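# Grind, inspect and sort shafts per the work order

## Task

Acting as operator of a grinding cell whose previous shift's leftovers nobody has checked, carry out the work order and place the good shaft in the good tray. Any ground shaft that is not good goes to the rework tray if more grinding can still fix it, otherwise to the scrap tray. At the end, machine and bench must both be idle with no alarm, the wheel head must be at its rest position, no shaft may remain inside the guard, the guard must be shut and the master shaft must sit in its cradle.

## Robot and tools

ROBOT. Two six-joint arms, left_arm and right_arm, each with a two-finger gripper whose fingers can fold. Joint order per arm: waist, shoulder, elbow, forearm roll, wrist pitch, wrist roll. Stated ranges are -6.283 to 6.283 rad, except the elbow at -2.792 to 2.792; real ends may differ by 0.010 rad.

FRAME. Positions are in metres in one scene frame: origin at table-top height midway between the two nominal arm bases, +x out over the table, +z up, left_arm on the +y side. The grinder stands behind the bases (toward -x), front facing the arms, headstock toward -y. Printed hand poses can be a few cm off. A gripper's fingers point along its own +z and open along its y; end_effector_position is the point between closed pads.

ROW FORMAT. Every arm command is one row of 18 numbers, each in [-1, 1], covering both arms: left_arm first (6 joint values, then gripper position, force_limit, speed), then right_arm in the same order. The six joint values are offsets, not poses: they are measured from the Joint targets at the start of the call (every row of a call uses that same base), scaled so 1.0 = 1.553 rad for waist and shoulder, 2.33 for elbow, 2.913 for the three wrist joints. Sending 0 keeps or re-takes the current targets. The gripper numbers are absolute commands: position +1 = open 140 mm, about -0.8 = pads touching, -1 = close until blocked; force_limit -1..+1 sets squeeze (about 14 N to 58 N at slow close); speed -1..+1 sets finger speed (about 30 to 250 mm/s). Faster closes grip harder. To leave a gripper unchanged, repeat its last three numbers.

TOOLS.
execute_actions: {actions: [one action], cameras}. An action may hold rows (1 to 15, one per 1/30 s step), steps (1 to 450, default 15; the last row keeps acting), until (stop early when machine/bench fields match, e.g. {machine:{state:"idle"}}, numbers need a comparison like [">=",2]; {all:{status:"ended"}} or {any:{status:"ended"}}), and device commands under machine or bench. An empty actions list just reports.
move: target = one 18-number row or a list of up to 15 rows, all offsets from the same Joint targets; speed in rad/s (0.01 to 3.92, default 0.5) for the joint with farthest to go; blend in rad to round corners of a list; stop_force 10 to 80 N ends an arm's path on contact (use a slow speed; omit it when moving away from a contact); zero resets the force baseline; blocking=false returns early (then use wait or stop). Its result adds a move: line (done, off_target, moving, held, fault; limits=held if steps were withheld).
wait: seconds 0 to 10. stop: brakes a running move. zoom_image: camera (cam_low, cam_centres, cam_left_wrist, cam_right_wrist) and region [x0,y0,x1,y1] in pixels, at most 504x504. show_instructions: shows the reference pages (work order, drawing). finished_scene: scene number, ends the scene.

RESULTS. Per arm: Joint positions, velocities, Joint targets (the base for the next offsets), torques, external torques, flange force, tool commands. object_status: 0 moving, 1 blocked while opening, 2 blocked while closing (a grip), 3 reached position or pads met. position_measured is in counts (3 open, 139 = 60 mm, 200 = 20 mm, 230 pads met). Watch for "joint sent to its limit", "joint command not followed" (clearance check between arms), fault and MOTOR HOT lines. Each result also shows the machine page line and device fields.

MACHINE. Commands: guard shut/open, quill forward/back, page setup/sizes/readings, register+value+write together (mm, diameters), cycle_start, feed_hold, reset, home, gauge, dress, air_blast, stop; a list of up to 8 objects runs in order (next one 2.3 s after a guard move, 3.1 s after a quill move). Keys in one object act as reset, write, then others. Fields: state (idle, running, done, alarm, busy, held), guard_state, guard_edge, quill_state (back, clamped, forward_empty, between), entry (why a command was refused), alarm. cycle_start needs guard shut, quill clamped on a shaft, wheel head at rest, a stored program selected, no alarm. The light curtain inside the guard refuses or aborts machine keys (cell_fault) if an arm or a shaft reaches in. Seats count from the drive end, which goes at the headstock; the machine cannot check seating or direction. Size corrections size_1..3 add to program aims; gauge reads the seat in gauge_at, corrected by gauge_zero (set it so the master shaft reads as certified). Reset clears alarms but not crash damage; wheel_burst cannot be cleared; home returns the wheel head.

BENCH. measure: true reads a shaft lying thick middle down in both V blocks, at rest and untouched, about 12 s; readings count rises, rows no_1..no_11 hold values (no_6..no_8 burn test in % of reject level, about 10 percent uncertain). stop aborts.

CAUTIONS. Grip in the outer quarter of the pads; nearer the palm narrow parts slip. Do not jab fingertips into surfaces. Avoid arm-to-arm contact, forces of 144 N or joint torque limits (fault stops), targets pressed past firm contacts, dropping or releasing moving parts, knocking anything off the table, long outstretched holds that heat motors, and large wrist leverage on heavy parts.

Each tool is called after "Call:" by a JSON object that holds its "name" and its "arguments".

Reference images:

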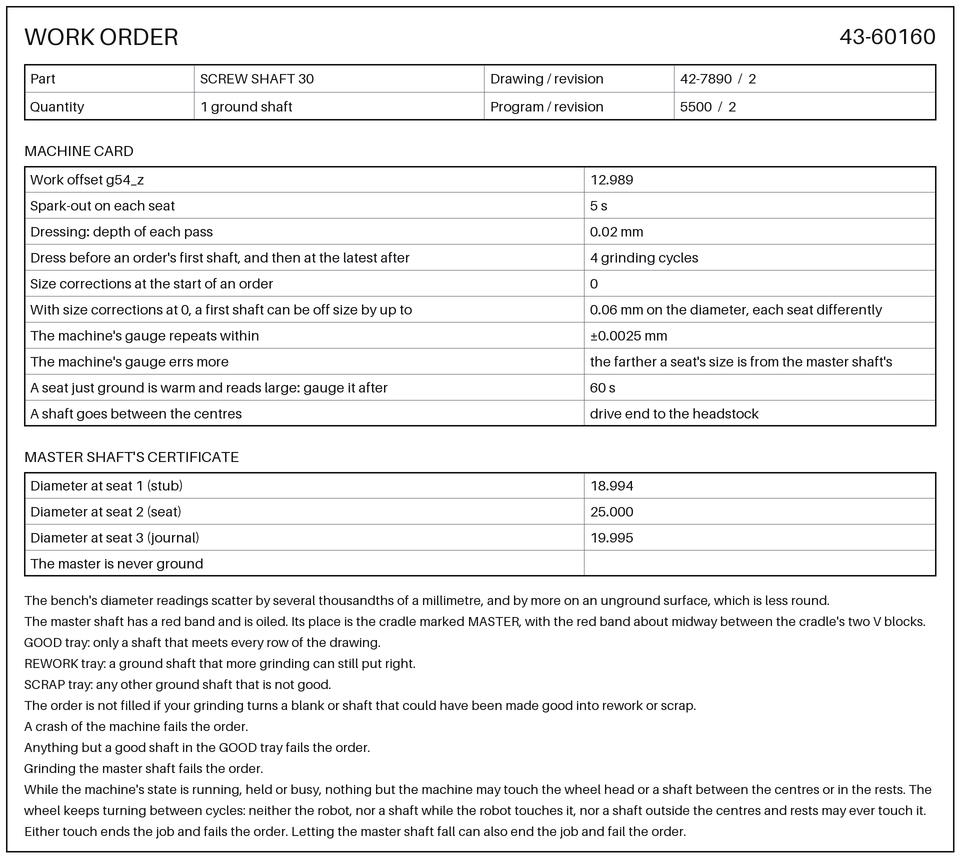

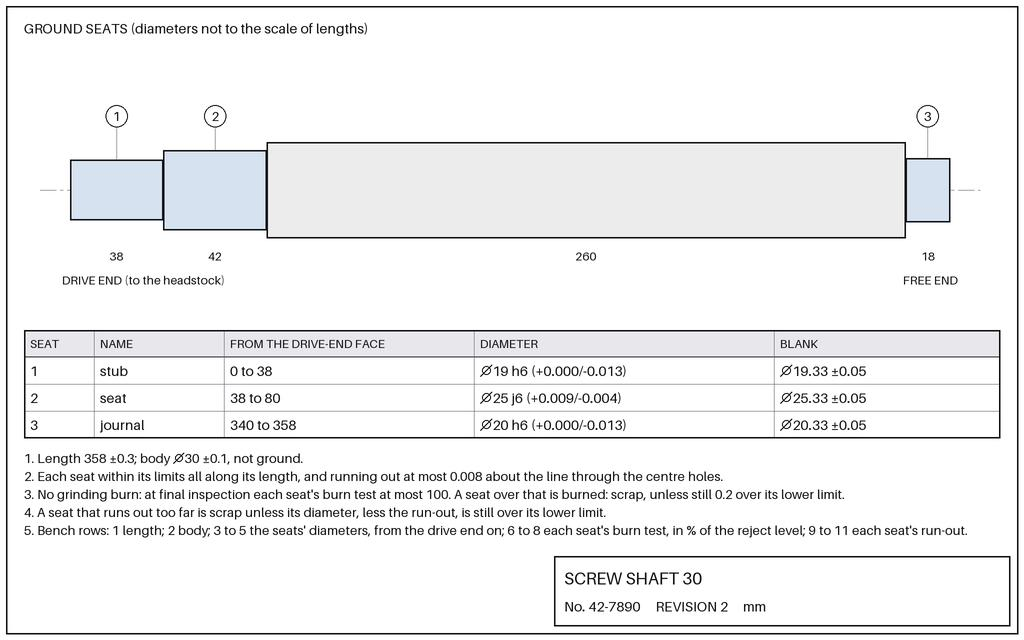

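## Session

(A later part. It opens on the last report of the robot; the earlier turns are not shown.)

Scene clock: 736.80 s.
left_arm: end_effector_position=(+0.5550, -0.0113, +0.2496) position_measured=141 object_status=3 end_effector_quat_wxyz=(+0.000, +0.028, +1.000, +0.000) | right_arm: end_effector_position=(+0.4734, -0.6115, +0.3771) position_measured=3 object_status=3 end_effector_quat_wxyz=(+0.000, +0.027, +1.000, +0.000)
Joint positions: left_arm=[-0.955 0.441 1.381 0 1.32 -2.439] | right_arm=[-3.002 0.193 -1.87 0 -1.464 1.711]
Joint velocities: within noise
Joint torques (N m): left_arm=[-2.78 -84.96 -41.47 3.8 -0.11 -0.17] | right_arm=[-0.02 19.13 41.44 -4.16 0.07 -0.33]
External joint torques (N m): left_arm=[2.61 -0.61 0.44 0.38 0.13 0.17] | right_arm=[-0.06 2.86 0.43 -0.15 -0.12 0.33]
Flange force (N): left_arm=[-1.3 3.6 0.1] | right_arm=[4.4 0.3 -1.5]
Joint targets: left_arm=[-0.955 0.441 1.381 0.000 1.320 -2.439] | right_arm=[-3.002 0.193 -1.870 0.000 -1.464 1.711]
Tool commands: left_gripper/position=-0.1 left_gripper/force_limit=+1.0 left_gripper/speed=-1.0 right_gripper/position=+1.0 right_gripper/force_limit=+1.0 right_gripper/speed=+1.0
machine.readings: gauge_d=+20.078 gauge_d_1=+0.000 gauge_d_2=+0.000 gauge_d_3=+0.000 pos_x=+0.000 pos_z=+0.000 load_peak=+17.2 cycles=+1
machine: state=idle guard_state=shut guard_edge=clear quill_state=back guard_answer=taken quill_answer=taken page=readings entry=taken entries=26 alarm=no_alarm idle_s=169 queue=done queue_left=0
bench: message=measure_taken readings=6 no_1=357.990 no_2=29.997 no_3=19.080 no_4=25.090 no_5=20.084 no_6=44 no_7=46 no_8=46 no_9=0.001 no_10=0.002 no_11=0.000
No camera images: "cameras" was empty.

Call:
{"name": "execute_actions", "arguments": {"actions": [{"machine": [{"guard": "open"}, {"page": "sizes"}, {"register": "size_1", "value": -0.003, "write": true}, {"register": "size_2", "value": -0.005, "write": true}, {"register": "size_3", "value": -0.005, "write": true}], "bench": {"measure": true}, "steps": 400, "until": {"bench": {"readings": [">=", 7]}}}], "cameras": []}}

Call:
{"name": "move", "arguments": {"target": [[0, 0.06439, 0.0691, 0, -0.08994, 0, -0.1, 1, -1, 0, 0, 0, 0, 0, 0, 1, 1, 1], [0, 0.06439, 0.0691, 0, -0.08994, 0, -1, 1, -1, 0, 0, 0, 0, 0, 0, 1, 1, 1]], "speed": [0.2, 0.1], "cameras": ["cam_left_wrist"]}}

Call:
{"name": "wait", "arguments": {"seconds": 0.6, "cameras": []}}

Scene clock: 761.10 s.
left_arm: end_effector_position=(+0.5550, -0.0113, +0.2496) position_measured=141 object_status=3 end_effector_quat_wxyz=(+0.000, +0.028, +1.000, +0.000) | right_arm: end_effector_position=(+0.4734, -0.6115, +0.3771) position_measured=3 object_status=3 end_effector_quat_wxyz=(+0.000, +0.027, +1.000, +0.000)
Joint positions: left_arm=[-0.955 0.441 1.381 0 1.32 -2.439] | right_arm=[-3.002 0.193 -1.87 0 -1.464 1.711]
Joint velocities: within noise
Joint torques (N m): left_arm=[-3.03 -85.12 -41.38 3.79 -0.12 -0.23] | right_arm=[-0.61 19.63 41.42 -4.21 0.16 -0.27]
External joint torques (N m): left_arm=[2.9 -0.38 0.41 0.38 0.14 0.23] | right_arm=[0.49 2.58 0.62 -0.11 -0.21 0.27]
Flange force (N): left_arm=[-2.0 3.6 0.1] | right_arm=[3.8 1.5 -1.9]
Joint targets: left_arm=[-0.955 0.441 1.381 0.000 1.320 -2.439] | right_arm=[-3.002 0.193 -1.870 0.000 -1.464 1.711]
Tool commands: left_gripper/position=-0.1 left_gripper/force_limit=+1.0 left_gripper/speed=-1.0 right_gripper/position=+1.0 right_gripper/force_limit=+1.0 right_gripper/speed=+1.0
machine.sizes: size_1=-0.003 size_2=-0.005 size_3=-0.005 aim_1=+18.994 aim_2=+25.003 aim_3=+19.994
machine: state=idle guard_state=open guard_edge=clear quill_state=back guard_answer=taken quill_answer=taken page=sizes entry=taken entries=29 alarm=no_alarm idle_s=194 queue=done queue_left=0
bench: message=measure_taken readings=7 no_1=357.998 no_2=30.005 no_3=19.078 no_4=25.091 no_5=20.083 no_6=46 no_7=46 no_8=45 no_9=0.001 no_10=0.000 no_11=0.001
No camera images: "cameras" was empty.

Scene clock: 764.33 s.
left_arm: end_effector_position=(+0.5555, -0.0119, +0.0854) position_measured=189 object_status=0 end_effector_quat_wxyz=(+0.000, +0.028, +1.000, +0.000) | right_arm: end_effector_position=(+0.4734, -0.6115, +0.3771) position_measured=3 object_status=3 end_effector_quat_wxyz=(+0.000, +0.027, +1.000, +0.000)
Joint positions: left_arm=[-0.955 0.541 1.542 0 1.058 -2.439] | right_arm=[-3.002 0.193 -1.87 0 -1.464 1.711]
Joint velocities: within noise
Joint torques (N m): left_arm=[0.21 -79.5 -32.63 4.94 -1.27 0.1] | right_arm=[0.25 19.49 41.53 -4.29 0.18 -0.35]
External joint torques (N m): left_arm=[-0.28 -11.21 -4.28 -1.18 1.29 -0.1] | right_arm=[-0.33 2.7 0.44 -0.02 -0.23 0.35]
Flange force (N): left_arm=[3.5 3.1 -14.0] | right_arm=[4.0 -0.2 -1.6]
Joint targets: left_arm=[-0.955 0.541 1.542 0.000 1.058 -2.439] | right_arm=[-3.002 0.193 -1.870 0.000 -1.464 1.711]
machine.sizes: size_1=-0.003 size_2=-0.005 size_3=-0.005 aim_1=+18.994 aim_2=+25.003 aim_3=+19.994
machine: state=idle guard_state=open guard_edge=clear quill_state=back guard_answer=taken quill_answer=taken page=sizes entry=taken entries=29 alarm=no_alarm idle_s=197 queue=done queue_left=0
bench: message=measure_taken readings=7 no_1=357.998 no_2=30.005 no_3=19.078 no_4=25.091 no_5=20.083 no_6=46 no_7=46 no_8=45 no_9=0.001 no_10=0.000 no_11=0.001
move: done
camera_calibration:
cam_left_wrist: T_world_to_cam=[[0.0715366, 0.997283, 0.0175584, -0.0242292], [0.935737, -0.0731963, 0.34502, -0.548134], [0.345368, -0.00825154, -0.938431, 0.0274982], [0, 0, 0, 1]] pos_world=[0.505145, -0.0157311, 0.215348]
Images, in order (width x height): cam_left_wrist 896x504.

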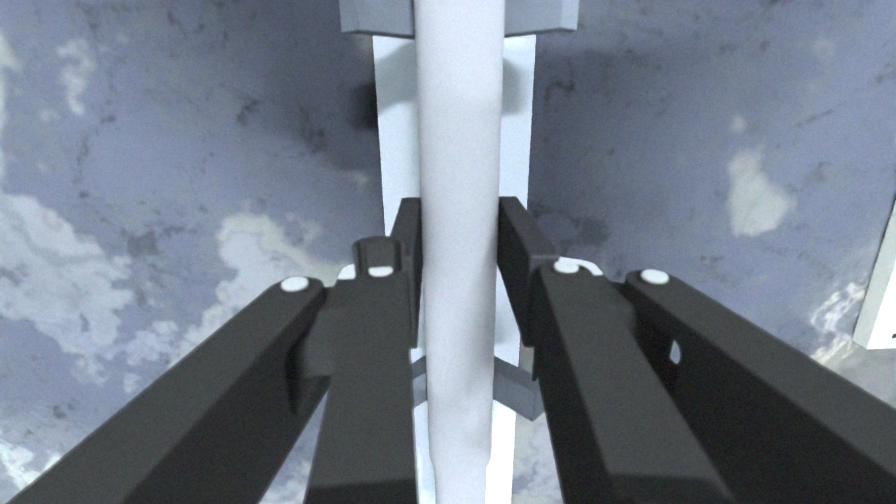

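Scene clock: 764.93 s.
left_arm: end_effector_position=(+0.5555, -0.0119, +0.0854) position_measured=189 object_status=2 end_effector_quat_wxyz=(+0.000, +0.028, +1.000, +0.000) | right_arm: end_effector_position=(+0.4734, -0.6115, +0.3771) position_measured=3 object_status=3 end_effector_quat_wxyz=(+0.000, +0.027, +1.000, +0.000)
Joint positions: left_arm=[-0.955 0.541 1.542 0 1.058 -2.439] | right_arm=[-3.002 0.193 -1.87 0 -1.464 1.711]
Joint velocities: within noise
Joint torques (N m): left_arm=[0.23 -80.15 -32.83 4.96 -1.15 0.13] | right_arm=[-0.12 19.2 41.33 -4.23 0.11 -0.21]
External joint torques (N m): left_arm=[-0.39 -10.45 -4.05 -1.2 1.17 -0.13] | right_arm=[0 2.91 0.49 -0.06 -0.18 0.21]
Flange force (N): left_arm=[3.3 2.7 -13.1] | right_arm=[4.4 0.2 -1.7]
Joint targets: left_arm=[-0.955 0.541 1.542 0.000 1.058 -2.439] | right_arm=[-3.002 0.193 -1.870 0.000 -1.464 1.711]
Tool commands: left_gripper/position=-1.0 left_gripper/force_limit=+1.0 left_gripper/speed=-1.0 right_gripper/position=+1.0 right_gripper/force_limit=+1.0 right_gripper/speed=+1.0
machine.sizes: size_1=-0.003 size_2=-0.005 size_3=-0.005 aim_1=+18.994 aim_2=+25.003 aim_3=+19.994
machine: state=idle guard_state=open guard_edge=clear quill_state=back guard_answer=taken quill_answer=taken page=sizes entry=taken entries=29 alarm=no_alarm idle_s=197 queue=done queue_left=0
bench: message=measure_taken readings=7 no_1=357.998 no_2=30.005 no_3=19.078 no_4=25.091 no_5=20.083 no_6=46 no_7=46 no_8=45 no_9=0.001 no_10=0.000 no_11=0.001
wait: 0.60 s
No camera images: "cameras" was empty.

Call:
{"name": "move", "arguments": {"target": [[0, -0.06439, -0.0691, 0, 0.08994, 0, -1, 1, -1, 0, 0, 0, 0, 0, 0, 1, 1, 1], [0, -0.35525, -0.02318, 0, 0.20814, 0, -1, 1, -1, 0, 0, 0, 0, 0, 0, 1, 1, 1], [-0.9949, -0.35525, -0.02318, 0, 0.20814, -0.01736, -1, 1, -1, 0, 0, 0, 0, 0, 0, 1, 1, 1]], "speed": [0.25, 0.5, 0.8], "blend": [0.03, 0.1, 0], "cameras": ["cam_left_wrist"]}}

Scene clock: 772.90 s.
left_arm: end_effector_position=(-0.3668, +0.2421, +0.5001) position_measured=189 object_status=2 end_effector_quat_wxyz=(+0.000, +0.700, +0.714, +0.000) | right_arm: end_effector_position=(+0.4734, -0.6115, +0.3771) position_measured=3 object_status=3 end_effector_quat_wxyz=(+0.000, +0.027, +1.000, +0.000)
Joint positions: left_arm=[-2.501 -0.011 1.488 0 1.664 -2.489] | right_arm=[-3.002 0.193 -1.87 0 -1.464 1.711]
Joint velocities: within noise
Joint torques (N m): left_arm=[-3.09 -49.84 -51.98 3.9 -0.14 -0.2] | right_arm=[-0.21 19.2 41.47 -4.27 0.22 -0.25]
External joint torques (N m): left_arm=[3.09 8.85 9.77 0.4 0.16 0.2] | right_arm=[0.4 2.52 0.43 -0.02 -0.26 0.25]
Flange force (N): left_arm=[-3.9 4.6 17.4] | right_arm=[4.0 1.2 -1.7]
Joint targets: left_arm=[-2.501 -0.011 1.488 0.000 1.664 -2.489] | right_arm=[-3.002 0.193 -1.870 0.000 -1.464 1.711]
machine.sizes: size_1=-0.003 size_2=-0.005 size_3=-0.005 aim_1=+18.994 aim_2=+25.003 aim_3=+19.994
machine: state=idle guard_state=open guard_edge=clear quill_state=back guard_answer=taken quill_answer=taken page=sizes entry=taken entries=29 alarm=no_alarm idle_s=205 queue=done queue_left=0
bench: message=measure_taken readings=7 no_1=357.998 no_2=30.005 no_3=19.078 no_4=25.091 no_5=20.083 no_6=46 no_7=46 no_8=45 no_9=0.001 no_10=0.000 no_11=0.001
move: done
camera_calibration:
cam_left_wrist: T_world_to_cam=[[0.999831, 0.00441154, 0.0178206, 0.361821], [-0.00199983, -0.938751, 0.344591, 0.0562831], [0.0182493, -0.344569, -0.938584, 0.698808], [0, 0, 0, 1]] pos_world=[-0.3744, 0.292027, 0.630047]
Images, in order (width x height): cam_left_wrist 896x504.

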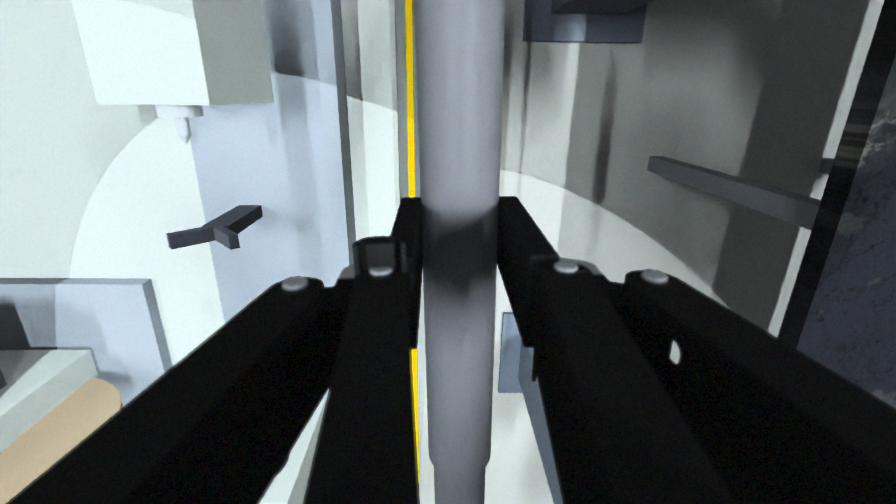

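Call:
{"name": "move", "arguments": {"target": [[-0.0129, 0.35611, -0.24406, 0, 0.00556, -0.0002, -1, 1, -1, 0, 0, 0, 0, 0, 0, 1, 1, 1], [-0.0129, 0.36987, -0.10792, 0, -0.11067, -0.0002, -1, 1, -1, 0, 0, 0, 0, 0, 0, 1, 1, 1]], "speed": [0.5, 0.25], "blend": [0.03, 0], "cameras": ["cam_left_wrist"]}}

Scene clock: 777.30 s.
left_arm: end_effector_position=(-0.6331, +0.0530, +0.2247) position_measured=189 object_status=2 end_effector_quat_wxyz=(+0.000, +0.707, +0.707, +0.000) | right_arm: end_effector_position=(+0.4734, -0.6115, +0.3771) position_measured=3 object_status=3 end_effector_quat_wxyz=(+0.000, +0.027, +1.000, +0.000)
Joint positions: left_arm=[-2.521 0.564 1.237 0 1.342 -2.49] | right_arm=[-3.002 0.193 -1.87 0 -1.464 1.711]
Joint velocities: within noise
Joint torques (N m): left_arm=[-3.03 -111.85 -51.04 3.83 -0.1 -0.23] | right_arm=[-0.25 19.64 41.53 -4.25 0.11 -0.26]
External joint torques (N m): left_arm=[2.82 14.98 9.84 0.36 0.12 0.23] | right_arm=[0.15 2.55 0.54 -0.07 -0.16 0.26]
Flange force (N): left_arm=[-2.0 3.1 17.5] | right_arm=[3.8 0.7 -1.6]
Joint targets: left_arm=[-2.521 0.564 1.237 0.000 1.342 -2.490] | right_arm=[-3.002 0.193 -1.870 0.000 -1.464 1.711]
machine.sizes: size_1=-0.003 size_2=-0.005 size_3=-0.005 aim_1=+18.994 aim_2=+25.003 aim_3=+19.994
machine: state=idle guard_state=open guard_edge=clear quill_state=back guard_answer=taken quill_answer=taken page=sizes entry=taken entries=29 alarm=no_alarm idle_s=210 queue=done queue_left=0
bench: message=measure_taken readings=7 no_1=357.998 no_2=30.005 no_3=19.078 no_4=25.091 no_5=20.083 no_6=46 no_7=46 no_8=45 no_9=0.001 no_10=0.000 no_11=0.001
move: done
camera_calibration:
cam_left_wrist: T_world_to_cam=[[0.999712, -0.0152814, 0.0185224, 0.634651], [-0.0207265, -0.938641, 0.344273, -0.0387036], [0.0121249, -0.344558, -0.938687, 0.376247], [0, 0, 0, 1]] pos_world=[-0.639832, 0.103008, 0.354748]
Images, in order (width x height): cam_left_wrist 896x504.

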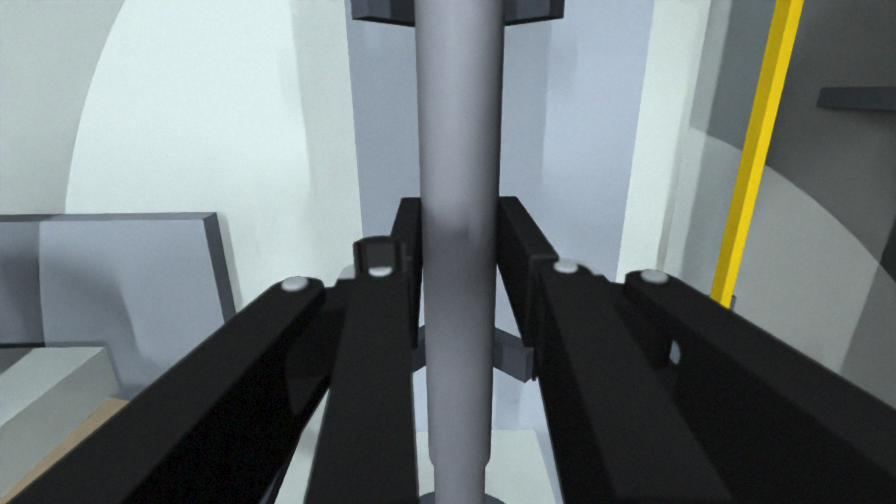

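Call:
{"name": "move", "arguments": {"target": [0, 0.00818, 0.01494, 0, -0.01631, 0, -1, 1, -1, 0, 0, 0, 0, 0, 0, 1, 1, 1], "speed": 0.02, "stop_force": 18, "cameras": ["cam_left_wrist"]}}

Call:
{"name": "move", "arguments": {"target": [0, 0, 0, 0, 0, 0, -0.1, 1, -1, 0, 0, 0, 0, 0, 0, 1, 1, 1], "speed": 0.1, "cameras": ["cam_left_wrist", "cam_centres"]}}

Scene clock: 781.27 s.
left_arm: end_effector_position=(-0.6332, +0.0529, +0.2053) position_measured=189 object_status=2 end_effector_quat_wxyz=(+0.000, +0.707, +0.707, +0.000) | right_arm: end_effector_position=(+0.4734, -0.6115, +0.3771) position_measured=3 object_status=3 end_effector_quat_wxyz=(+0.000, +0.027, +1.000, +0.000)
Joint positions: left_arm=[-2.521 0.572 1.259 0 1.311 -2.49] | right_arm=[-3.002 0.193 -1.87 0 -1.464 1.711]
Joint velocities: within noise
Joint torques (N m): left_arm=[-3.83 -83.68 -38.17 3.28 -3.52 -0.53] | right_arm=[-0.47 19.19 41.28 -4.29 0.22 -0.37]
External joint torques (N m): left_arm=[3.92 -13.71 -2.76 0.89 3.54 0.53] | right_arm=[0.34 2.9 0.47 0 -0.28 0.37]
Flange force (N): left_arm=[3.3 12.0 -14.7] | right_arm=[4.6 1.3 -1.8]
Joint targets: left_arm=[-2.521 0.572 1.260 0.000 1.311 -2.490] | right_arm=[-3.002 0.193 -1.870 0.000 -1.464 1.711]
machine.sizes: size_1=-0.003 size_2=-0.005 size_3=-0.005 aim_1=+18.994 aim_2=+25.003 aim_3=+19.994
machine: state=idle guard_state=open guard_edge=clear quill_state=back guard_answer=taken quill_answer=taken page=sizes entry=taken entries=29 alarm=no_alarm idle_s=214 queue=done queue_left=0
bench: message=measure_taken readings=7 no_1=357.998 no_2=30.005 no_3=19.078 no_4=25.091 no_5=20.083 no_6=46 no_7=46 no_8=45 no_9=0.001 no_10=0.000 no_11=0.001
move: contact (left_arm); left_arm: the wrist pitch is farthest, 0.016 rad from its target
camera_calibration:
cam_left_wrist: T_world_to_cam=[[0.999716, -0.0152526, 0.0183024, 0.635185], [-0.0206253, -0.938596, 0.3444, -0.0320689], [0.0119256, -0.34468, -0.938645, 0.35778], [0, 0, 0, 1]] pos_world=[-0.639932, 0.102908, 0.335248]
Images, in order (width x height): cam_left_wrist 896x504.

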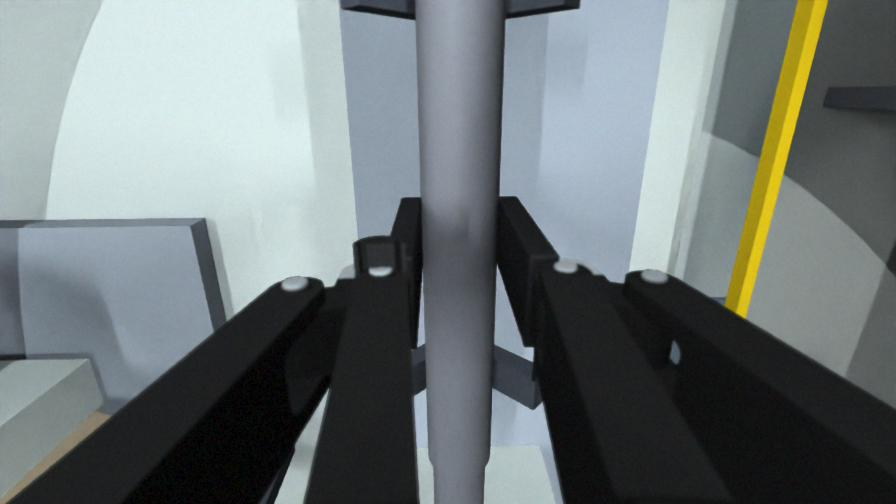

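Scene clock: 782.53 s.
left_arm: end_effector_position=(-0.6332, +0.0529, +0.2053) position_measured=141 object_status=0 end_effector_quat_wxyz=(+0.000, +0.707, +0.707, +0.000) | right_arm: end_effector_position=(+0.4734, -0.6115, +0.3771) position_measured=3 object_status=3 end_effector_quat_wxyz=(+0.000, +0.027, +1.000, +0.000)
Joint positions: left_arm=[-2.521 0.572 1.26 0 1.311 -2.49] | right_arm=[-3.002 0.193 -1.87 0 -1.464 1.711]
Joint velocities: within noise
Joint torques (N m): left_arm=[-3.14 -96.9 -41.42 3.78 -0.08 -0.2] | right_arm=[-0.32 19.05 41.42 -4.28 0.12 -0.35]
External joint torques (N m): left_arm=[3.19 -0.47 0.49 0.39 0.1 0.2] | right_arm=[0.21 3.03 0.44 -0.02 -0.17 0.35]
Flange force (N): left_arm=[-1.8 3.9 0.2] | right_arm=[4.7 1.0 -1.6]
Joint targets: left_arm=[-2.521 0.572 1.260 0.000 1.311 -2.490] | right_arm=[-3.002 0.193 -1.870 0.000 -1.464 1.711]
machine.sizes: size_1=-0.003 size_2=-0.005 size_3=-0.005 aim_1=+18.994 aim_2=+25.003 aim_3=+19.994
machine: state=idle guard_state=open guard_edge=clear quill_state=back guard_answer=taken quill_answer=taken page=sizes entry=taken entries=29 alarm=no_alarm idle_s=215 queue=done queue_left=0
bench: message=measure_taken readings=7 no_1=357.998 no_2=30.005 no_3=19.078 no_4=25.091 no_5=20.083 no_6=46 no_7=46 no_8=45 no_9=0.001 no_10=0.000 no_11=0.001
move: done
camera_calibration:
cam_left_wrist: T_world_to_cam=[[0.999716, -0.0152526, 0.0183024, 0.635185], [-0.0206253, -0.938596, 0.3444, -0.0320689], [0.0119256, -0.34468, -0.938645, 0.35778], [0, 0, 0, 1]] pos_world=[-0.639932, 0.102908, 0.335248]
Images, in order (width x height): cam_centres 896x504, cam_left_wrist 896x504.

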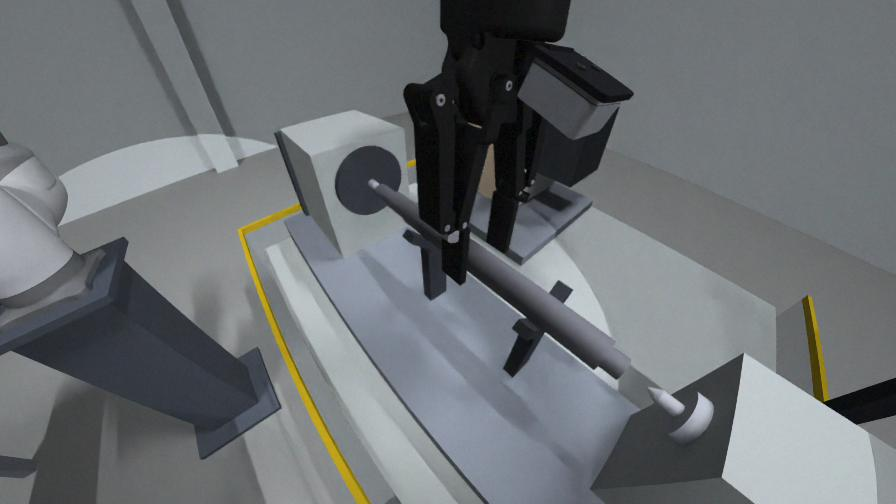

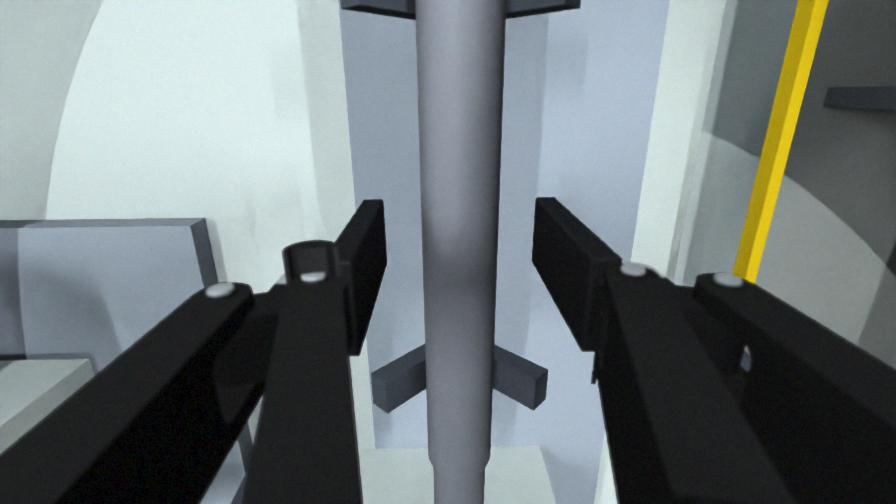

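Call:
{"name": "move", "arguments": {"target": [[0, -0.01929, -0.14621, 0, 0.12675, 0, -0.1, 1, -1, 0, 0, 0, 0, 0, 0, 1, 1, 1], [0.33548, -0.37572, 0.09785, 0, 0.12152, 0.09131, -0.1, 1, -1, 0, 0, 0, 0, 0, 0, 1, 1, 1]], "speed": [0.3, 0.6], "blend": [0.03, 0], "cameras": []}}

Call:
{"name": "execute_actions", "arguments": {"actions": [{"machine": [{"quill": "forward"}, {"page": "readings"}, {"guard": "shut"}, {"register": "gauge_at", "value": 1, "write": true, "gauge": true}], "steps": 400, "until": {"machine": {"queue": "done"}}}], "cameras": ["cam_centres"]}}

Scene clock: 788.00 s.
left_arm: end_effector_position=(-0.1392, +0.0913, +0.5009) position_measured=141 object_status=3 end_effector_quat_wxyz=(+0.000, +0.611, +0.791, -0.001) | right_arm: end_effector_position=(+0.4734, -0.6115, +0.3771) position_measured=3 object_status=3 end_effector_quat_wxyz=(+0.000, +0.027, +1.000, +0.000)
Joint positions: left_arm=[-2 -0.012 1.488 0 1.664 -2.224] | right_arm=[-3.002 0.193 -1.87 0 -1.464 1.711]
Joint velocities: within noise
Joint torques (N m): left_arm=[-2.72 -40.26 -42.48 3.93 -0.09 -0.2] | right_arm=[-0.05 19.05 41.35 -4.27 0.27 -0.32]
External joint torques (N m): left_arm=[2.67 -0.53 0.35 0.37 0.12 0.2] | right_arm=[-0.16 3.36 0.77 -0.06 -0.33 0.32]
Flange force (N): left_arm=[-2.0 4.9 0.6] | right_arm=[4.8 0.1 -2.5]
Joint targets: left_arm=[-2.000 -0.012 1.488 0.000 1.665 -2.224] | right_arm=[-3.002 0.193 -1.870 0.000 -1.464 1.711]
machine.sizes: size_1=-0.003 size_2=-0.005 size_3=-0.005 aim_1=+18.994 aim_2=+25.003 aim_3=+19.994
machine: state=idle guard_state=open guard_edge=clear quill_state=back guard_answer=taken quill_answer=taken page=sizes entry=taken entries=29 alarm=no_alarm idle_s=220 queue=done queue_left=0
bench: message=measure_taken readings=7 no_1=357.998 no_2=30.005 no_3=19.078 no_4=25.091 no_5=20.083 no_6=46 no_7=46 no_8=45 no_9=0.001 no_10=0.000 no_11=0.001
move: done
No camera images: "cameras" was empty.

Scene clock: 797.77 s.
left_arm: end_effector_position=(-0.1391, +0.0913, +0.5010) position_measured=141 object_status=3 end_effector_quat_wxyz=(+0.000, +0.611, +0.791, -0.001) | right_arm: end_effector_position=(+0.4734, -0.6115, +0.3771) position_measured=3 object_status=3 end_effector_quat_wxyz=(+0.000, +0.027, +1.000, +0.000)
Joint positions: left_arm=[-2 -0.012 1.488 0 1.665 -2.224] | right_arm=[-3.002 0.193 -1.87 0 -1.464 1.711]
Joint velocities: within noise
Joint torques (N m): left_arm=[-2.79 -40.14 -42.5 3.94 -0.11 -0.16] | right_arm=[-0.29 19.3 41.71 -4.29 0.19 -0.26]
External joint torques (N m): left_arm=[2.71 -0.58 0.41 0.36 0.13 0.16] | right_arm=[0.16 2.63 0.19 -0.02 -0.23 0.26]
Flange force (N): left_arm=[-1.8 5.0 0.6] | right_arm=[4.4 0.7 -1.2]
Joint targets: left_arm=[-2.000 -0.012 1.488 0.000 1.665 -2.224] | right_arm=[-3.002 0.193 -1.870 0.000 -1.464 1.711]
Tool commands: left_gripper/position=-0.1 left_gripper/force_limit=+1.0 left_gripper/speed=-1.0 right_gripper/position=+1.0 right_gripper/force_limit=+1.0 right_gripper/speed=+1.0
machine.readings: gauge_d=+19.078 gauge_d_1=+19.078 gauge_d_2=+0.000 gauge_d_3=+0.000 pos_x=+0.000 pos_z=+0.000 load_peak=+17.2 cycles=+1
machine: state=idle guard_state=shut guard_edge=clear quill_state=clamped guard_answer=taken quill_answer=taken page=readings entry=taken entries=31 alarm=no_alarm idle_s=230 queue=done queue_left=0
bench: message=measure_taken readings=7 no_1=357.998 no_2=30.005 no_3=19.078 no_4=25.091 no_5=20.083 no_6=46 no_7=46 no_8=45 no_9=0.001 no_10=0.000 no_11=0.001
Images, in order (width x height): cam_centres 896x504.

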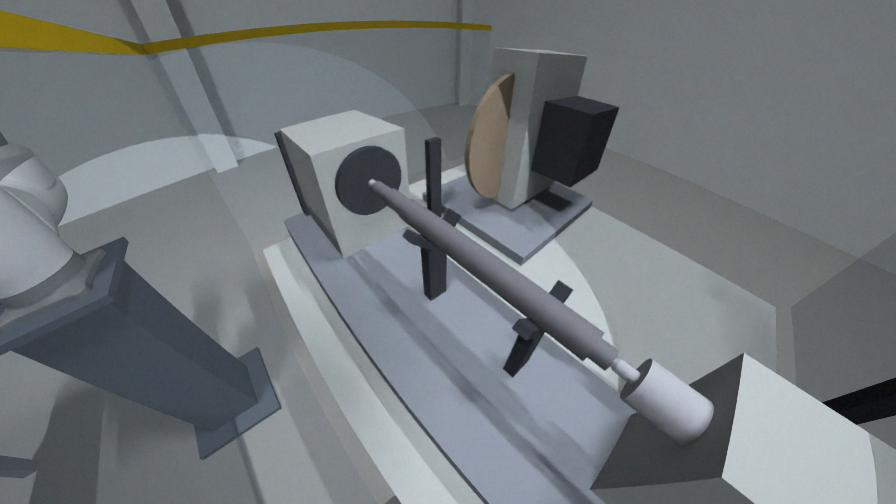

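Call:
{"name": "execute_actions", "arguments": {"actions": [{"machine": {"cycle_start": true}, "steps": 450}], "cameras": []}}

Scene clock: 813.87 s.
left_arm: end_effector_position=(-0.1391, +0.0913, +0.5010) position_measured=141 object_status=3 end_effector_quat_wxyz=(+0.000, +0.611, +0.791, -0.001) | right_arm: end_effector_position=(+0.4734, -0.6115, +0.3771) position_measured=3 object_status=3 end_effector_quat_wxyz=(+0.000, +0.027, +1.000, +0.000)
Joint positions: left_arm=[-2 -0.012 1.488 0 1.665 -2.224] | right_arm=[-3.002 0.193 -1.87 0 -1.464 1.711]
Joint velocities: within noise
Joint torques (N m): left_arm=[-2.85 -40.12 -42.41 3.94 -0.09 -0.19] | right_arm=[0.28 18.89 41.53 -4.26 0.07 -0.28]
External joint torques (N m): left_arm=[2.77 -0.6 0.3 0.35 0.11 0.19] | right_arm=[-0.39 3.04 0.26 -0.04 -0.12 0.28]
Flange force (N): left_arm=[-2.1 5.1 0.5] | right_arm=[4.8 -0.5 -1.2]
Joint targets: left_arm=[-2.000 -0.012 1.488 0.000 1.665 -2.224] | right_arm=[-3.002 0.193 -1.870 0.000 -1.464 1.711]
Tool commands: left_gripper/position=-0.1 left_gripper/force_limit=+1.0 left_gripper/speed=-1.0 right_gripper/position=+1.0 right_gripper/force_limit=+1.0 right_gripper/speed=+1.0
machine.readings: gauge_d=+19.078 gauge_d_1=+0.000 gauge_d_2=+0.000 gauge_d_3=+0.000 pos_x=-358.482 pos_z=+19.000 load_peak=+0.0 cycles=+1
machine: state=running guard_state=shut guard_edge=clear quill_state=clamped guard_answer=taken quill_answer=taken page=readings entry=taken entries=32 alarm=no_alarm idle_s=246 queue=running queue_left=0
bench: message=measure_taken readings=7 no_1=357.998 no_2=30.005 no_3=19.078 no_4=25.091 no_5=20.083 no_6=46 no_7=46 no_8=45 no_9=0.001 no_10=0.000 no_11=0.001
No camera images: "cameras" was empty.

Call:
{"name": "execute_actions", "arguments": {"actions": [{"steps": 450, "until": {"machine": {"state": ["!=", "running"]}}}], "cameras": []}}

Call:
{"name": "execute_actions", "arguments": {"actions": [{"steps": 450, "until": {"machine": {"state": ["!=", "running"]}}}], "cameras": []}}

Call:
{"name": "execute_actions", "arguments": {"actions": [{"steps": 450, "until": {"machine": {"state": ["!=", "running"]}}}], "cameras": []}}

Call:
{"name": "execute_actions", "arguments": {"actions": [{"steps": 450, "until": {"machine": {"state": ["!=", "running"]}}}], "cameras": []}}

Call:
{"name": "execute_actions", "arguments": {"actions": [{"steps": 450, "until": {"machine": {"state": ["!=", "running"]}}}], "cameras": []}}

Call:
{"name": "execute_actions", "arguments": {"actions": [{"steps": 450, "until": {"machine": {"state": ["!=", "running"]}}}], "cameras": []}}

Call:
{"name": "execute_actions", "arguments": {"actions": [{"steps": 450, "until": {"machine": {"state": ["!=", "running"]}}}], "cameras": []}}

Call:
{"name": "execute_actions", "arguments": {"actions": [{"steps": 450, "until": {"machine": {"state": ["!=", "running"]}}}], "cameras": []}}

Scene clock: 839.27 s.
left_arm: end_effector_position=(-0.1391, +0.0913, +0.5010) position_measured=141 object_status=3 end_effector_quat_wxyz=(+0.000, +0.611, +0.791, -0.001) | right_arm: end_effector_position=(+0.4734, -0.6115, +0.3771) position_measured=3 object_status=3 end_effector_quat_wxyz=(+0.000, +0.027, +1.000, +0.000)
Joint positions: left_arm=[-2 -0.012 1.488 0 1.665 -2.224] | right_arm=[-3.002 0.193 -1.87 0 -1.464 1.711]
Joint velocities: within noise
Joint torques (N m): left_arm=[-2.83 -40 -42.47 3.91 -0.1 -0.23] | right_arm=[-0.42 19.12 41.61 -4.21 0.16 -0.31]
External joint torques (N m): left_arm=[2.71 -0.72 0.34 0.38 0.12 0.23] | right_arm=[0.14 3.17 0.46 -0.12 -0.22 0.31]
Flange force (N): left_arm=[-1.8 5.2 0.6] | right_arm=[4.9 0.7 -1.7]
Joint targets: left_arm=[-2.000 -0.012 1.488 0.000 1.665 -2.224] | right_arm=[-3.002 0.193 -1.870 0.000 -1.464 1.711]
Tool commands: left_gripper/position=-0.1 left_gripper/force_limit=+1.0 left_gripper/speed=-1.0 right_gripper/position=+1.0 right_gripper/force_limit=+1.0 right_gripper/speed=+1.0
machine.readings: gauge_d=+19.078 gauge_d_1=+0.000 gauge_d_2=+0.000 gauge_d_3=+0.000 pos_x=-358.736 pos_z=+19.000 load_peak=+0.0 cycles=+1
machine: state=running guard_state=shut guard_edge=clear quill_state=clamped guard_answer=taken quill_answer=taken page=readings entry=taken entries=32 alarm=no_alarm idle_s=271 queue=running queue_left=0
bench: message=measure_taken readings=7 no_1=357.998 no_2=30.005 no_3=19.078 no_4=25.091 no_5=20.083 no_6=46 no_7=46 no_8=45 no_9=0.001 no_10=0.000 no_11=0.001
No camera images: "cameras" was empty.

Scene clock: 854.47 s.
left_arm: end_effector_position=(-0.1391, +0.0913, +0.5010) position_measured=141 object_status=3 end_effector_quat_wxyz=(+0.000, +0.611, +0.791, -0.001) | right_arm: end_effector_position=(+0.4734, -0.6115, +0.3771) position_measured=3 object_status=3 end_effector_quat_wxyz=(+0.000, +0.027, +1.000, +0.000)
Joint positions: left_arm=[-2 -0.012 1.488 0 1.665 -2.224] | right_arm=[-3.002 0.193 -1.87 0 -1.464 1.711]
Joint velocities: within noise
Joint torques (N m): left_arm=[-2.87 -40.2 -42.44 3.91 -0.07 -0.18] | right_arm=[-0.13 19.88 41.45 -4.16 0.15 -0.28]
External joint torques (N m): left_arm=[2.85 -0.59 0.29 0.39 0.09 0.18] | right_arm=[0.23 2.16 0.64 -0.15 -0.21 0.28]
Flange force (N): left_arm=[-2.2 5.2 0.5] | right_arm=[3.0 1.0 -1.8]
Joint targets: left_arm=[-2.000 -0.012 1.488 0.000 1.665 -2.224] | right_arm=[-3.002 0.193 -1.870 0.000 -1.464 1.711]
Tool commands: left_gripper/position=-0.1 left_gripper/force_limit=+1.0 left_gripper/speed=-1.0 right_gripper/position=+1.0 right_gripper/force_limit=+1.0 right_gripper/speed=+1.0
machine.readings: gauge_d=+19.078 gauge_d_1=+0.000 gauge_d_2=+0.000 gauge_d_3=+0.000 pos_x=-358.805 pos_z=+19.000 load_peak=+7.9 cycles=+1
machine: state=running guard_state=shut guard_edge=clear quill_state=clamped guard_answer=taken quill_answer=taken page=readings entry=taken entries=32 alarm=no_alarm idle_s=286 queue=running queue_left=0
bench: message=measure_taken readings=7 no_1=357.998 no_2=30.005 no_3=19.078 no_4=25.091 no_5=20.083 no_6=46 no_7=46 no_8=45 no_9=0.001 no_10=0.000 no_11=0.001
No camera images: "cameras" was empty.

Scene clock: 869.67 s.
left_arm: end_effector_position=(-0.1391, +0.0913, +0.5010) position_measured=141 object_status=3 end_effector_quat_wxyz=(+0.000, +0.611, +0.791, -0.001) | right_arm: end_effector_position=(+0.4734, -0.6115, +0.3771) position_measured=3 object_status=3 end_effector_quat_wxyz=(+0.000, +0.027, +1.000, +0.000)
Joint positions: left_arm=[-2 -0.012 1.488 0 1.665 -2.224] | right_arm=[-3.002 0.193 -1.87 0 -1.464 1.711]
Joint velocities: within noise
Joint torques (N m): left_arm=[-2.87 -40.23 -42.5 3.96 -0.13 -0.19] | right_arm=[0.36 19.36 41.63 -4.23 0.18 -0.31]
External joint torques (N m): left_arm=[2.85 -0.48 0.42 0.33 0.15 0.19] | right_arm=[-0.35 2.71 0.39 -0.09 -0.23 0.31]
Flange force (N): left_arm=[-2.2 5.2 0.6] | right_arm=[4.1 -0.3 -1.6]
Joint targets: left_arm=[-2.000 -0.012 1.488 0.000 1.665 -2.224] | right_arm=[-3.002 0.193 -1.870 0.000 -1.464 1.711]
Tool commands: left_gripper/position=-0.1 left_gripper/force_limit=+1.0 left_gripper/speed=-1.0 right_gripper/position=+1.0 right_gripper/force_limit=+1.0 right_gripper/speed=+1.0
machine.readings: gauge_d=+19.078 gauge_d_1=+0.000 gauge_d_2=+0.000 gauge_d_3=+0.000 pos_x=-358.835 pos_z=+19.000 load_peak=+7.9 cycles=+1
machine: state=running guard_state=shut guard_edge=clear quill_state=clamped guard_answer=taken quill_answer=taken page=readings entry=taken entries=32 alarm=no_alarm idle_s=301 queue=running queue_left=0
bench: message=measure_taken readings=7 no_1=357.998 no_2=30.005 no_3=19.078 no_4=25.091 no_5=20.083 no_6=46 no_7=46 no_8=45 no_9=0.001 no_10=0.000 no_11=0.001
No camera images: "cameras" was empty.

Scene clock: 884.87 s.
left_arm: end_effector_position=(-0.1391, +0.0913, +0.5010) position_measured=141 object_status=3 end_effector_quat_wxyz=(+0.000, +0.611, +0.791, -0.001) | right_arm: end_effector_position=(+0.4734, -0.6115, +0.3771) position_measured=3 object_status=3 end_effector_quat_wxyz=(+0.000, +0.027, +1.000, +0.000)
Joint positions: left_arm=[-2 -0.012 1.488 0 1.665 -2.224] | right_arm=[-3.002 0.193 -1.87 0 -1.464 1.711]
Joint velocities: within noise
Joint torques (N m): left_arm=[-2.74 -40.2 -42.52 3.94 -0.11 -0.16] | right_arm=[0.18 19.4 41.61 -4.19 0.08 -0.37]
External joint torques (N m): left_arm=[2.7 -0.6 0.38 0.36 0.14 0.16] | right_arm=[-0.29 2.57 0.34 -0.12 -0.14 0.37]
Flange force (N): left_arm=[-1.9 5.0 0.6] | right_arm=[3.9 -0.1 -1.3]
Joint targets: left_arm=[-2.000 -0.012 1.488 0.000 1.665 -2.224] | right_arm=[-3.002 0.193 -1.870 0.000 -1.464 1.711]
Tool commands: left_gripper/position=-0.1 left_gripper/force_limit=+1.0 left_gripper/speed=-1.0 right_gripper/position=+1.0 right_gripper/force_limit=+1.0 right_gripper/speed=+1.0
machine.readings: gauge_d=+19.078 gauge_d_1=+0.000 gauge_d_2=+0.000 gauge_d_3=+0.000 pos_x=-352.362 pos_z=+59.000 load_peak=+7.9 cycles=+1
machine: state=running guard_state=shut guard_edge=clear quill_state=clamped guard_answer=taken quill_answer=taken page=readings entry=taken entries=32 alarm=no_alarm idle_s=316 queue=running queue_left=0
bench: message=measure_taken readings=7 no_1=357.998 no_2=30.005 no_3=19.078 no_4=25.091 no_5=20.083 no_6=46 no_7=46 no_8=45 no_9=0.001 no_10=0.000 no_11=0.001
No camera images: "cameras" was empty.

Scene clock: 900.07 s.
left_arm: end_effector_position=(-0.1391, +0.0913, +0.5010) position_measured=141 object_status=3 end_effector_quat_wxyz=(+0.000, +0.611, +0.791, -0.001) | right_arm: end_effector_position=(+0.4734, -0.6115, +0.3771) position_measured=3 object_status=3 end_effector_quat_wxyz=(+0.000, +0.027, +1.000, +0.000)
Joint positions: left_arm=[-2 -0.012 1.488 0 1.665 -2.224] | right_arm=[-3.002 0.193 -1.87 0 -1.464 1.711]
Joint velocities: within noise
Joint torques (N m): left_arm=[-2.85 -40.4 -42.53 3.92 -0.09 -0.16] | right_arm=[-0.36 19.38 41.54 -4.3 0.18 -0.29]
External joint torques (N m): left_arm=[2.85 -0.39 0.46 0.38 0.12 0.16] | right_arm=[0.31 2.49 0.3 0.01 -0.23 0.29]
Flange force (N): left_arm=[-2.2 5.1 0.7] | right_arm=[4.1 1.1 -1.4]
Joint targets: left_arm=[-2.000 -0.012 1.488 0.000 1.665 -2.224] | right_arm=[-3.002 0.193 -1.870 0.000 -1.464 1.711]
Tool commands: left_gripper/position=-0.1 left_gripper/force_limit=+1.0 left_gripper/speed=-1.0 right_gripper/position=+1.0 right_gripper/force_limit=+1.0 right_gripper/speed=+1.0
machine.readings: gauge_d=+19.078 gauge_d_1=+0.000 gauge_d_2=+0.000 gauge_d_3=+0.000 pos_x=-352.514 pos_z=+59.000 load_peak=+7.9 cycles=+1
machine: state=running guard_state=shut guard_edge=clear quill_state=clamped guard_answer=taken quill_answer=taken page=readings entry=taken entries=32 alarm=no_alarm idle_s=331 queue=running queue_left=0
bench: message=measure_taken readings=7 no_1=357.998 no_2=30.005 no_3=19.078 no_4=25.091 no_5=20.083 no_6=46 no_7=46 no_8=45 no_9=0.001 no_10=0.000 no_11=0.001
No camera images: "cameras" was empty.

Scene clock: 915.27 s.
left_arm: end_effector_position=(-0.1391, +0.0913, +0.5010) position_measured=141 object_status=3 end_effector_quat_wxyz=(+0.000, +0.611, +0.791, -0.001) | right_arm: end_effector_position=(+0.4734, -0.6115, +0.3771) position_measured=3 object_status=3 end_effector_quat_wxyz=(+0.000, +0.027, +1.000, +0.000)
Joint positions: left_arm=[-2 -0.012 1.488 0 1.665 -2.224] | right_arm=[-3.002 0.193 -1.87 0 -1.464 1.711]
Joint velocities: within noise
Joint torques (N m): left_arm=[-2.98 -40.21 -42.55 3.9 -0.09 -0.19] | right_arm=[-0.17 19.31 41.45 -4.26 0.14 -0.27]
External joint torques (N m): left_arm=[2.94 -0.61 0.41 0.4 0.11 0.19] | right_arm=[0.17 2.65 0.69 -0.06 -0.18 0.27]
Flange force (N): left_arm=[-2.1 5.4 0.7] | right_arm=[3.7 0.8 -1.9]
Joint targets: left_arm=[-2.000 -0.012 1.488 0.000 1.665 -2.224] | right_arm=[-3.002 0.193 -1.870 0.000 -1.464 1.711]
Tool commands: left_gripper/position=-0.1 left_gripper/force_limit=+1.0 left_gripper/speed=-1.0 right_gripper/position=+1.0 right_gripper/force_limit=+1.0 right_gripper/speed=+1.0
machine.readings: gauge_d=+19.078 gauge_d_1=+0.000 gauge_d_2=+0.000 gauge_d_3=+0.000 pos_x=-352.666 pos_z=+59.000 load_peak=+7.9 cycles=+1
machine: state=running guard_state=shut guard_edge=clear quill_state=clamped guard_answer=taken quill_answer=taken page=readings entry=taken entries=32 alarm=no_alarm idle_s=346 queue=running queue_left=0
bench: message=measure_taken readings=7 no_1=357.998 no_2=30.005 no_3=19.078 no_4=25.091 no_5=20.083 no_6=46 no_7=46 no_8=45 no_9=0.001 no_10=0.000 no_11=0.001
No camera images: "cameras" was empty.

Scene clock: 930.47 s.
left_arm: end_effector_position=(-0.1391, +0.0913, +0.5010) position_measured=141 object_status=3 end_effector_quat_wxyz=(+0.000, +0.611, +0.791, -0.001) | right_arm: end_effector_position=(+0.4734, -0.6115, +0.3771) position_measured=3 object_status=3 end_effector_quat_wxyz=(+0.000, +0.027, +1.000, +0.000)
Joint positions: left_arm=[-2 -0.012 1.488 0 1.665 -2.224] | right_arm=[-3.002 0.193 -1.87 0 -1.464 1.711]
Joint velocities: within noise
Joint torques (N m): left_arm=[-3.11 -40.27 -42.57 3.96 -0.11 -0.18] | right_arm=[-0.5 19.37 41.83 -4.23 0.12 -0.25]
External joint torques (N m): left_arm=[3.1 -0.46 0.47 0.34 0.13 0.18] | right_arm=[0.53 2.72 0.23 -0.08 -0.17 0.25]
Flange force (N): left_arm=[-2.4 5.6 0.8] | right_arm=[4.6 1.5 -1.2]
Joint targets: left_arm=[-2.000 -0.012 1.488 0.000 1.665 -2.224] | right_arm=[-3.002 0.193 -1.870 0.000 -1.464 1.711]
Tool commands: left_gripper/position=-0.1 left_gripper/force_limit=+1.0 left_gripper/speed=-1.0 right_gripper/position=+1.0 right_gripper/force_limit=+1.0 right_gripper/speed=+1.0
machine.readings: gauge_d=+19.078 gauge_d_1=+0.000 gauge_d_2=+0.000 gauge_d_3=+0.000 pos_x=-352.786 pos_z=+59.000 load_peak=+12.9 cycles=+1
machine: state=running guard_state=shut guard_edge=clear quill_state=clamped guard_answer=taken quill_answer=taken page=readings entry=taken entries=32 alarm=no_alarm idle_s=361 queue=running queue_left=0
bench: message=measure_taken readings=7 no_1=357.998 no_2=30.005 no_3=19.078 no_4=25.091 no_5=20.083 no_6=46 no_7=46 no_8=45 no_9=0.001 no_10=0.000 no_11=0.001
No camera images: "cameras" was empty.

Scene clock: 945.67 s.
left_arm: end_effector_position=(-0.1391, +0.0913, +0.5010) position_measured=141 object_status=3 end_effector_quat_wxyz=(+0.000, +0.611, +0.791, -0.001) | right_arm: end_effector_position=(+0.4734, -0.6115, +0.3771) position_measured=3 object_status=3 end_effector_quat_wxyz=(+0.000, +0.027, +1.000, +0.000)
Joint positions: left_arm=[-2 -0.012 1.488 0 1.665 -2.224] | right_arm=[-3.002 0.193 -1.87 0 -1.464 1.711]
Joint velocities: within noise
Joint torques (N m): left_arm=[-3.04 -40.25 -42.49 3.93 -0.1 -0.19] | right_arm=[-0.41 19.58 41.66 -4.23 0.12 -0.26]
External joint torques (N m): left_arm=[2.96 -0.46 0.4 0.36 0.13 0.19] | right_arm=[0.32 2.59 0.29 -0.08 -0.18 0.26]
Flange force (N): left_arm=[-2.3 5.3 0.6] | right_arm=[4.2 1.1 -1.3]
Joint targets: left_arm=[-2.000 -0.012 1.488 0.000 1.665 -2.224] | right_arm=[-3.002 0.193 -1.870 0.000 -1.464 1.711]
Tool commands: left_gripper/position=-0.1 left_gripper/force_limit=+1.0 left_gripper/speed=-1.0 right_gripper/position=+1.0 right_gripper/force_limit=+1.0 right_gripper/speed=+1.0
machine.readings: gauge_d=+19.078 gauge_d_1=+0.000 gauge_d_2=+0.000 gauge_d_3=+0.000 pos_x=-352.816 pos_z=+59.000 load_peak=+12.9 cycles=+1
machine: state=running guard_state=shut guard_edge=clear quill_state=clamped guard_answer=taken quill_answer=taken page=readings entry=taken entries=32 alarm=no_alarm idle_s=376 queue=running queue_left=0
bench: message=measure_taken readings=7 no_1=357.998 no_2=30.005 no_3=19.078 no_4=25.091 no_5=20.083 no_6=46 no_7=46 no_8=45 no_9=0.001 no_10=0.000 no_11=0.001
No camera images: "cameras" was empty.


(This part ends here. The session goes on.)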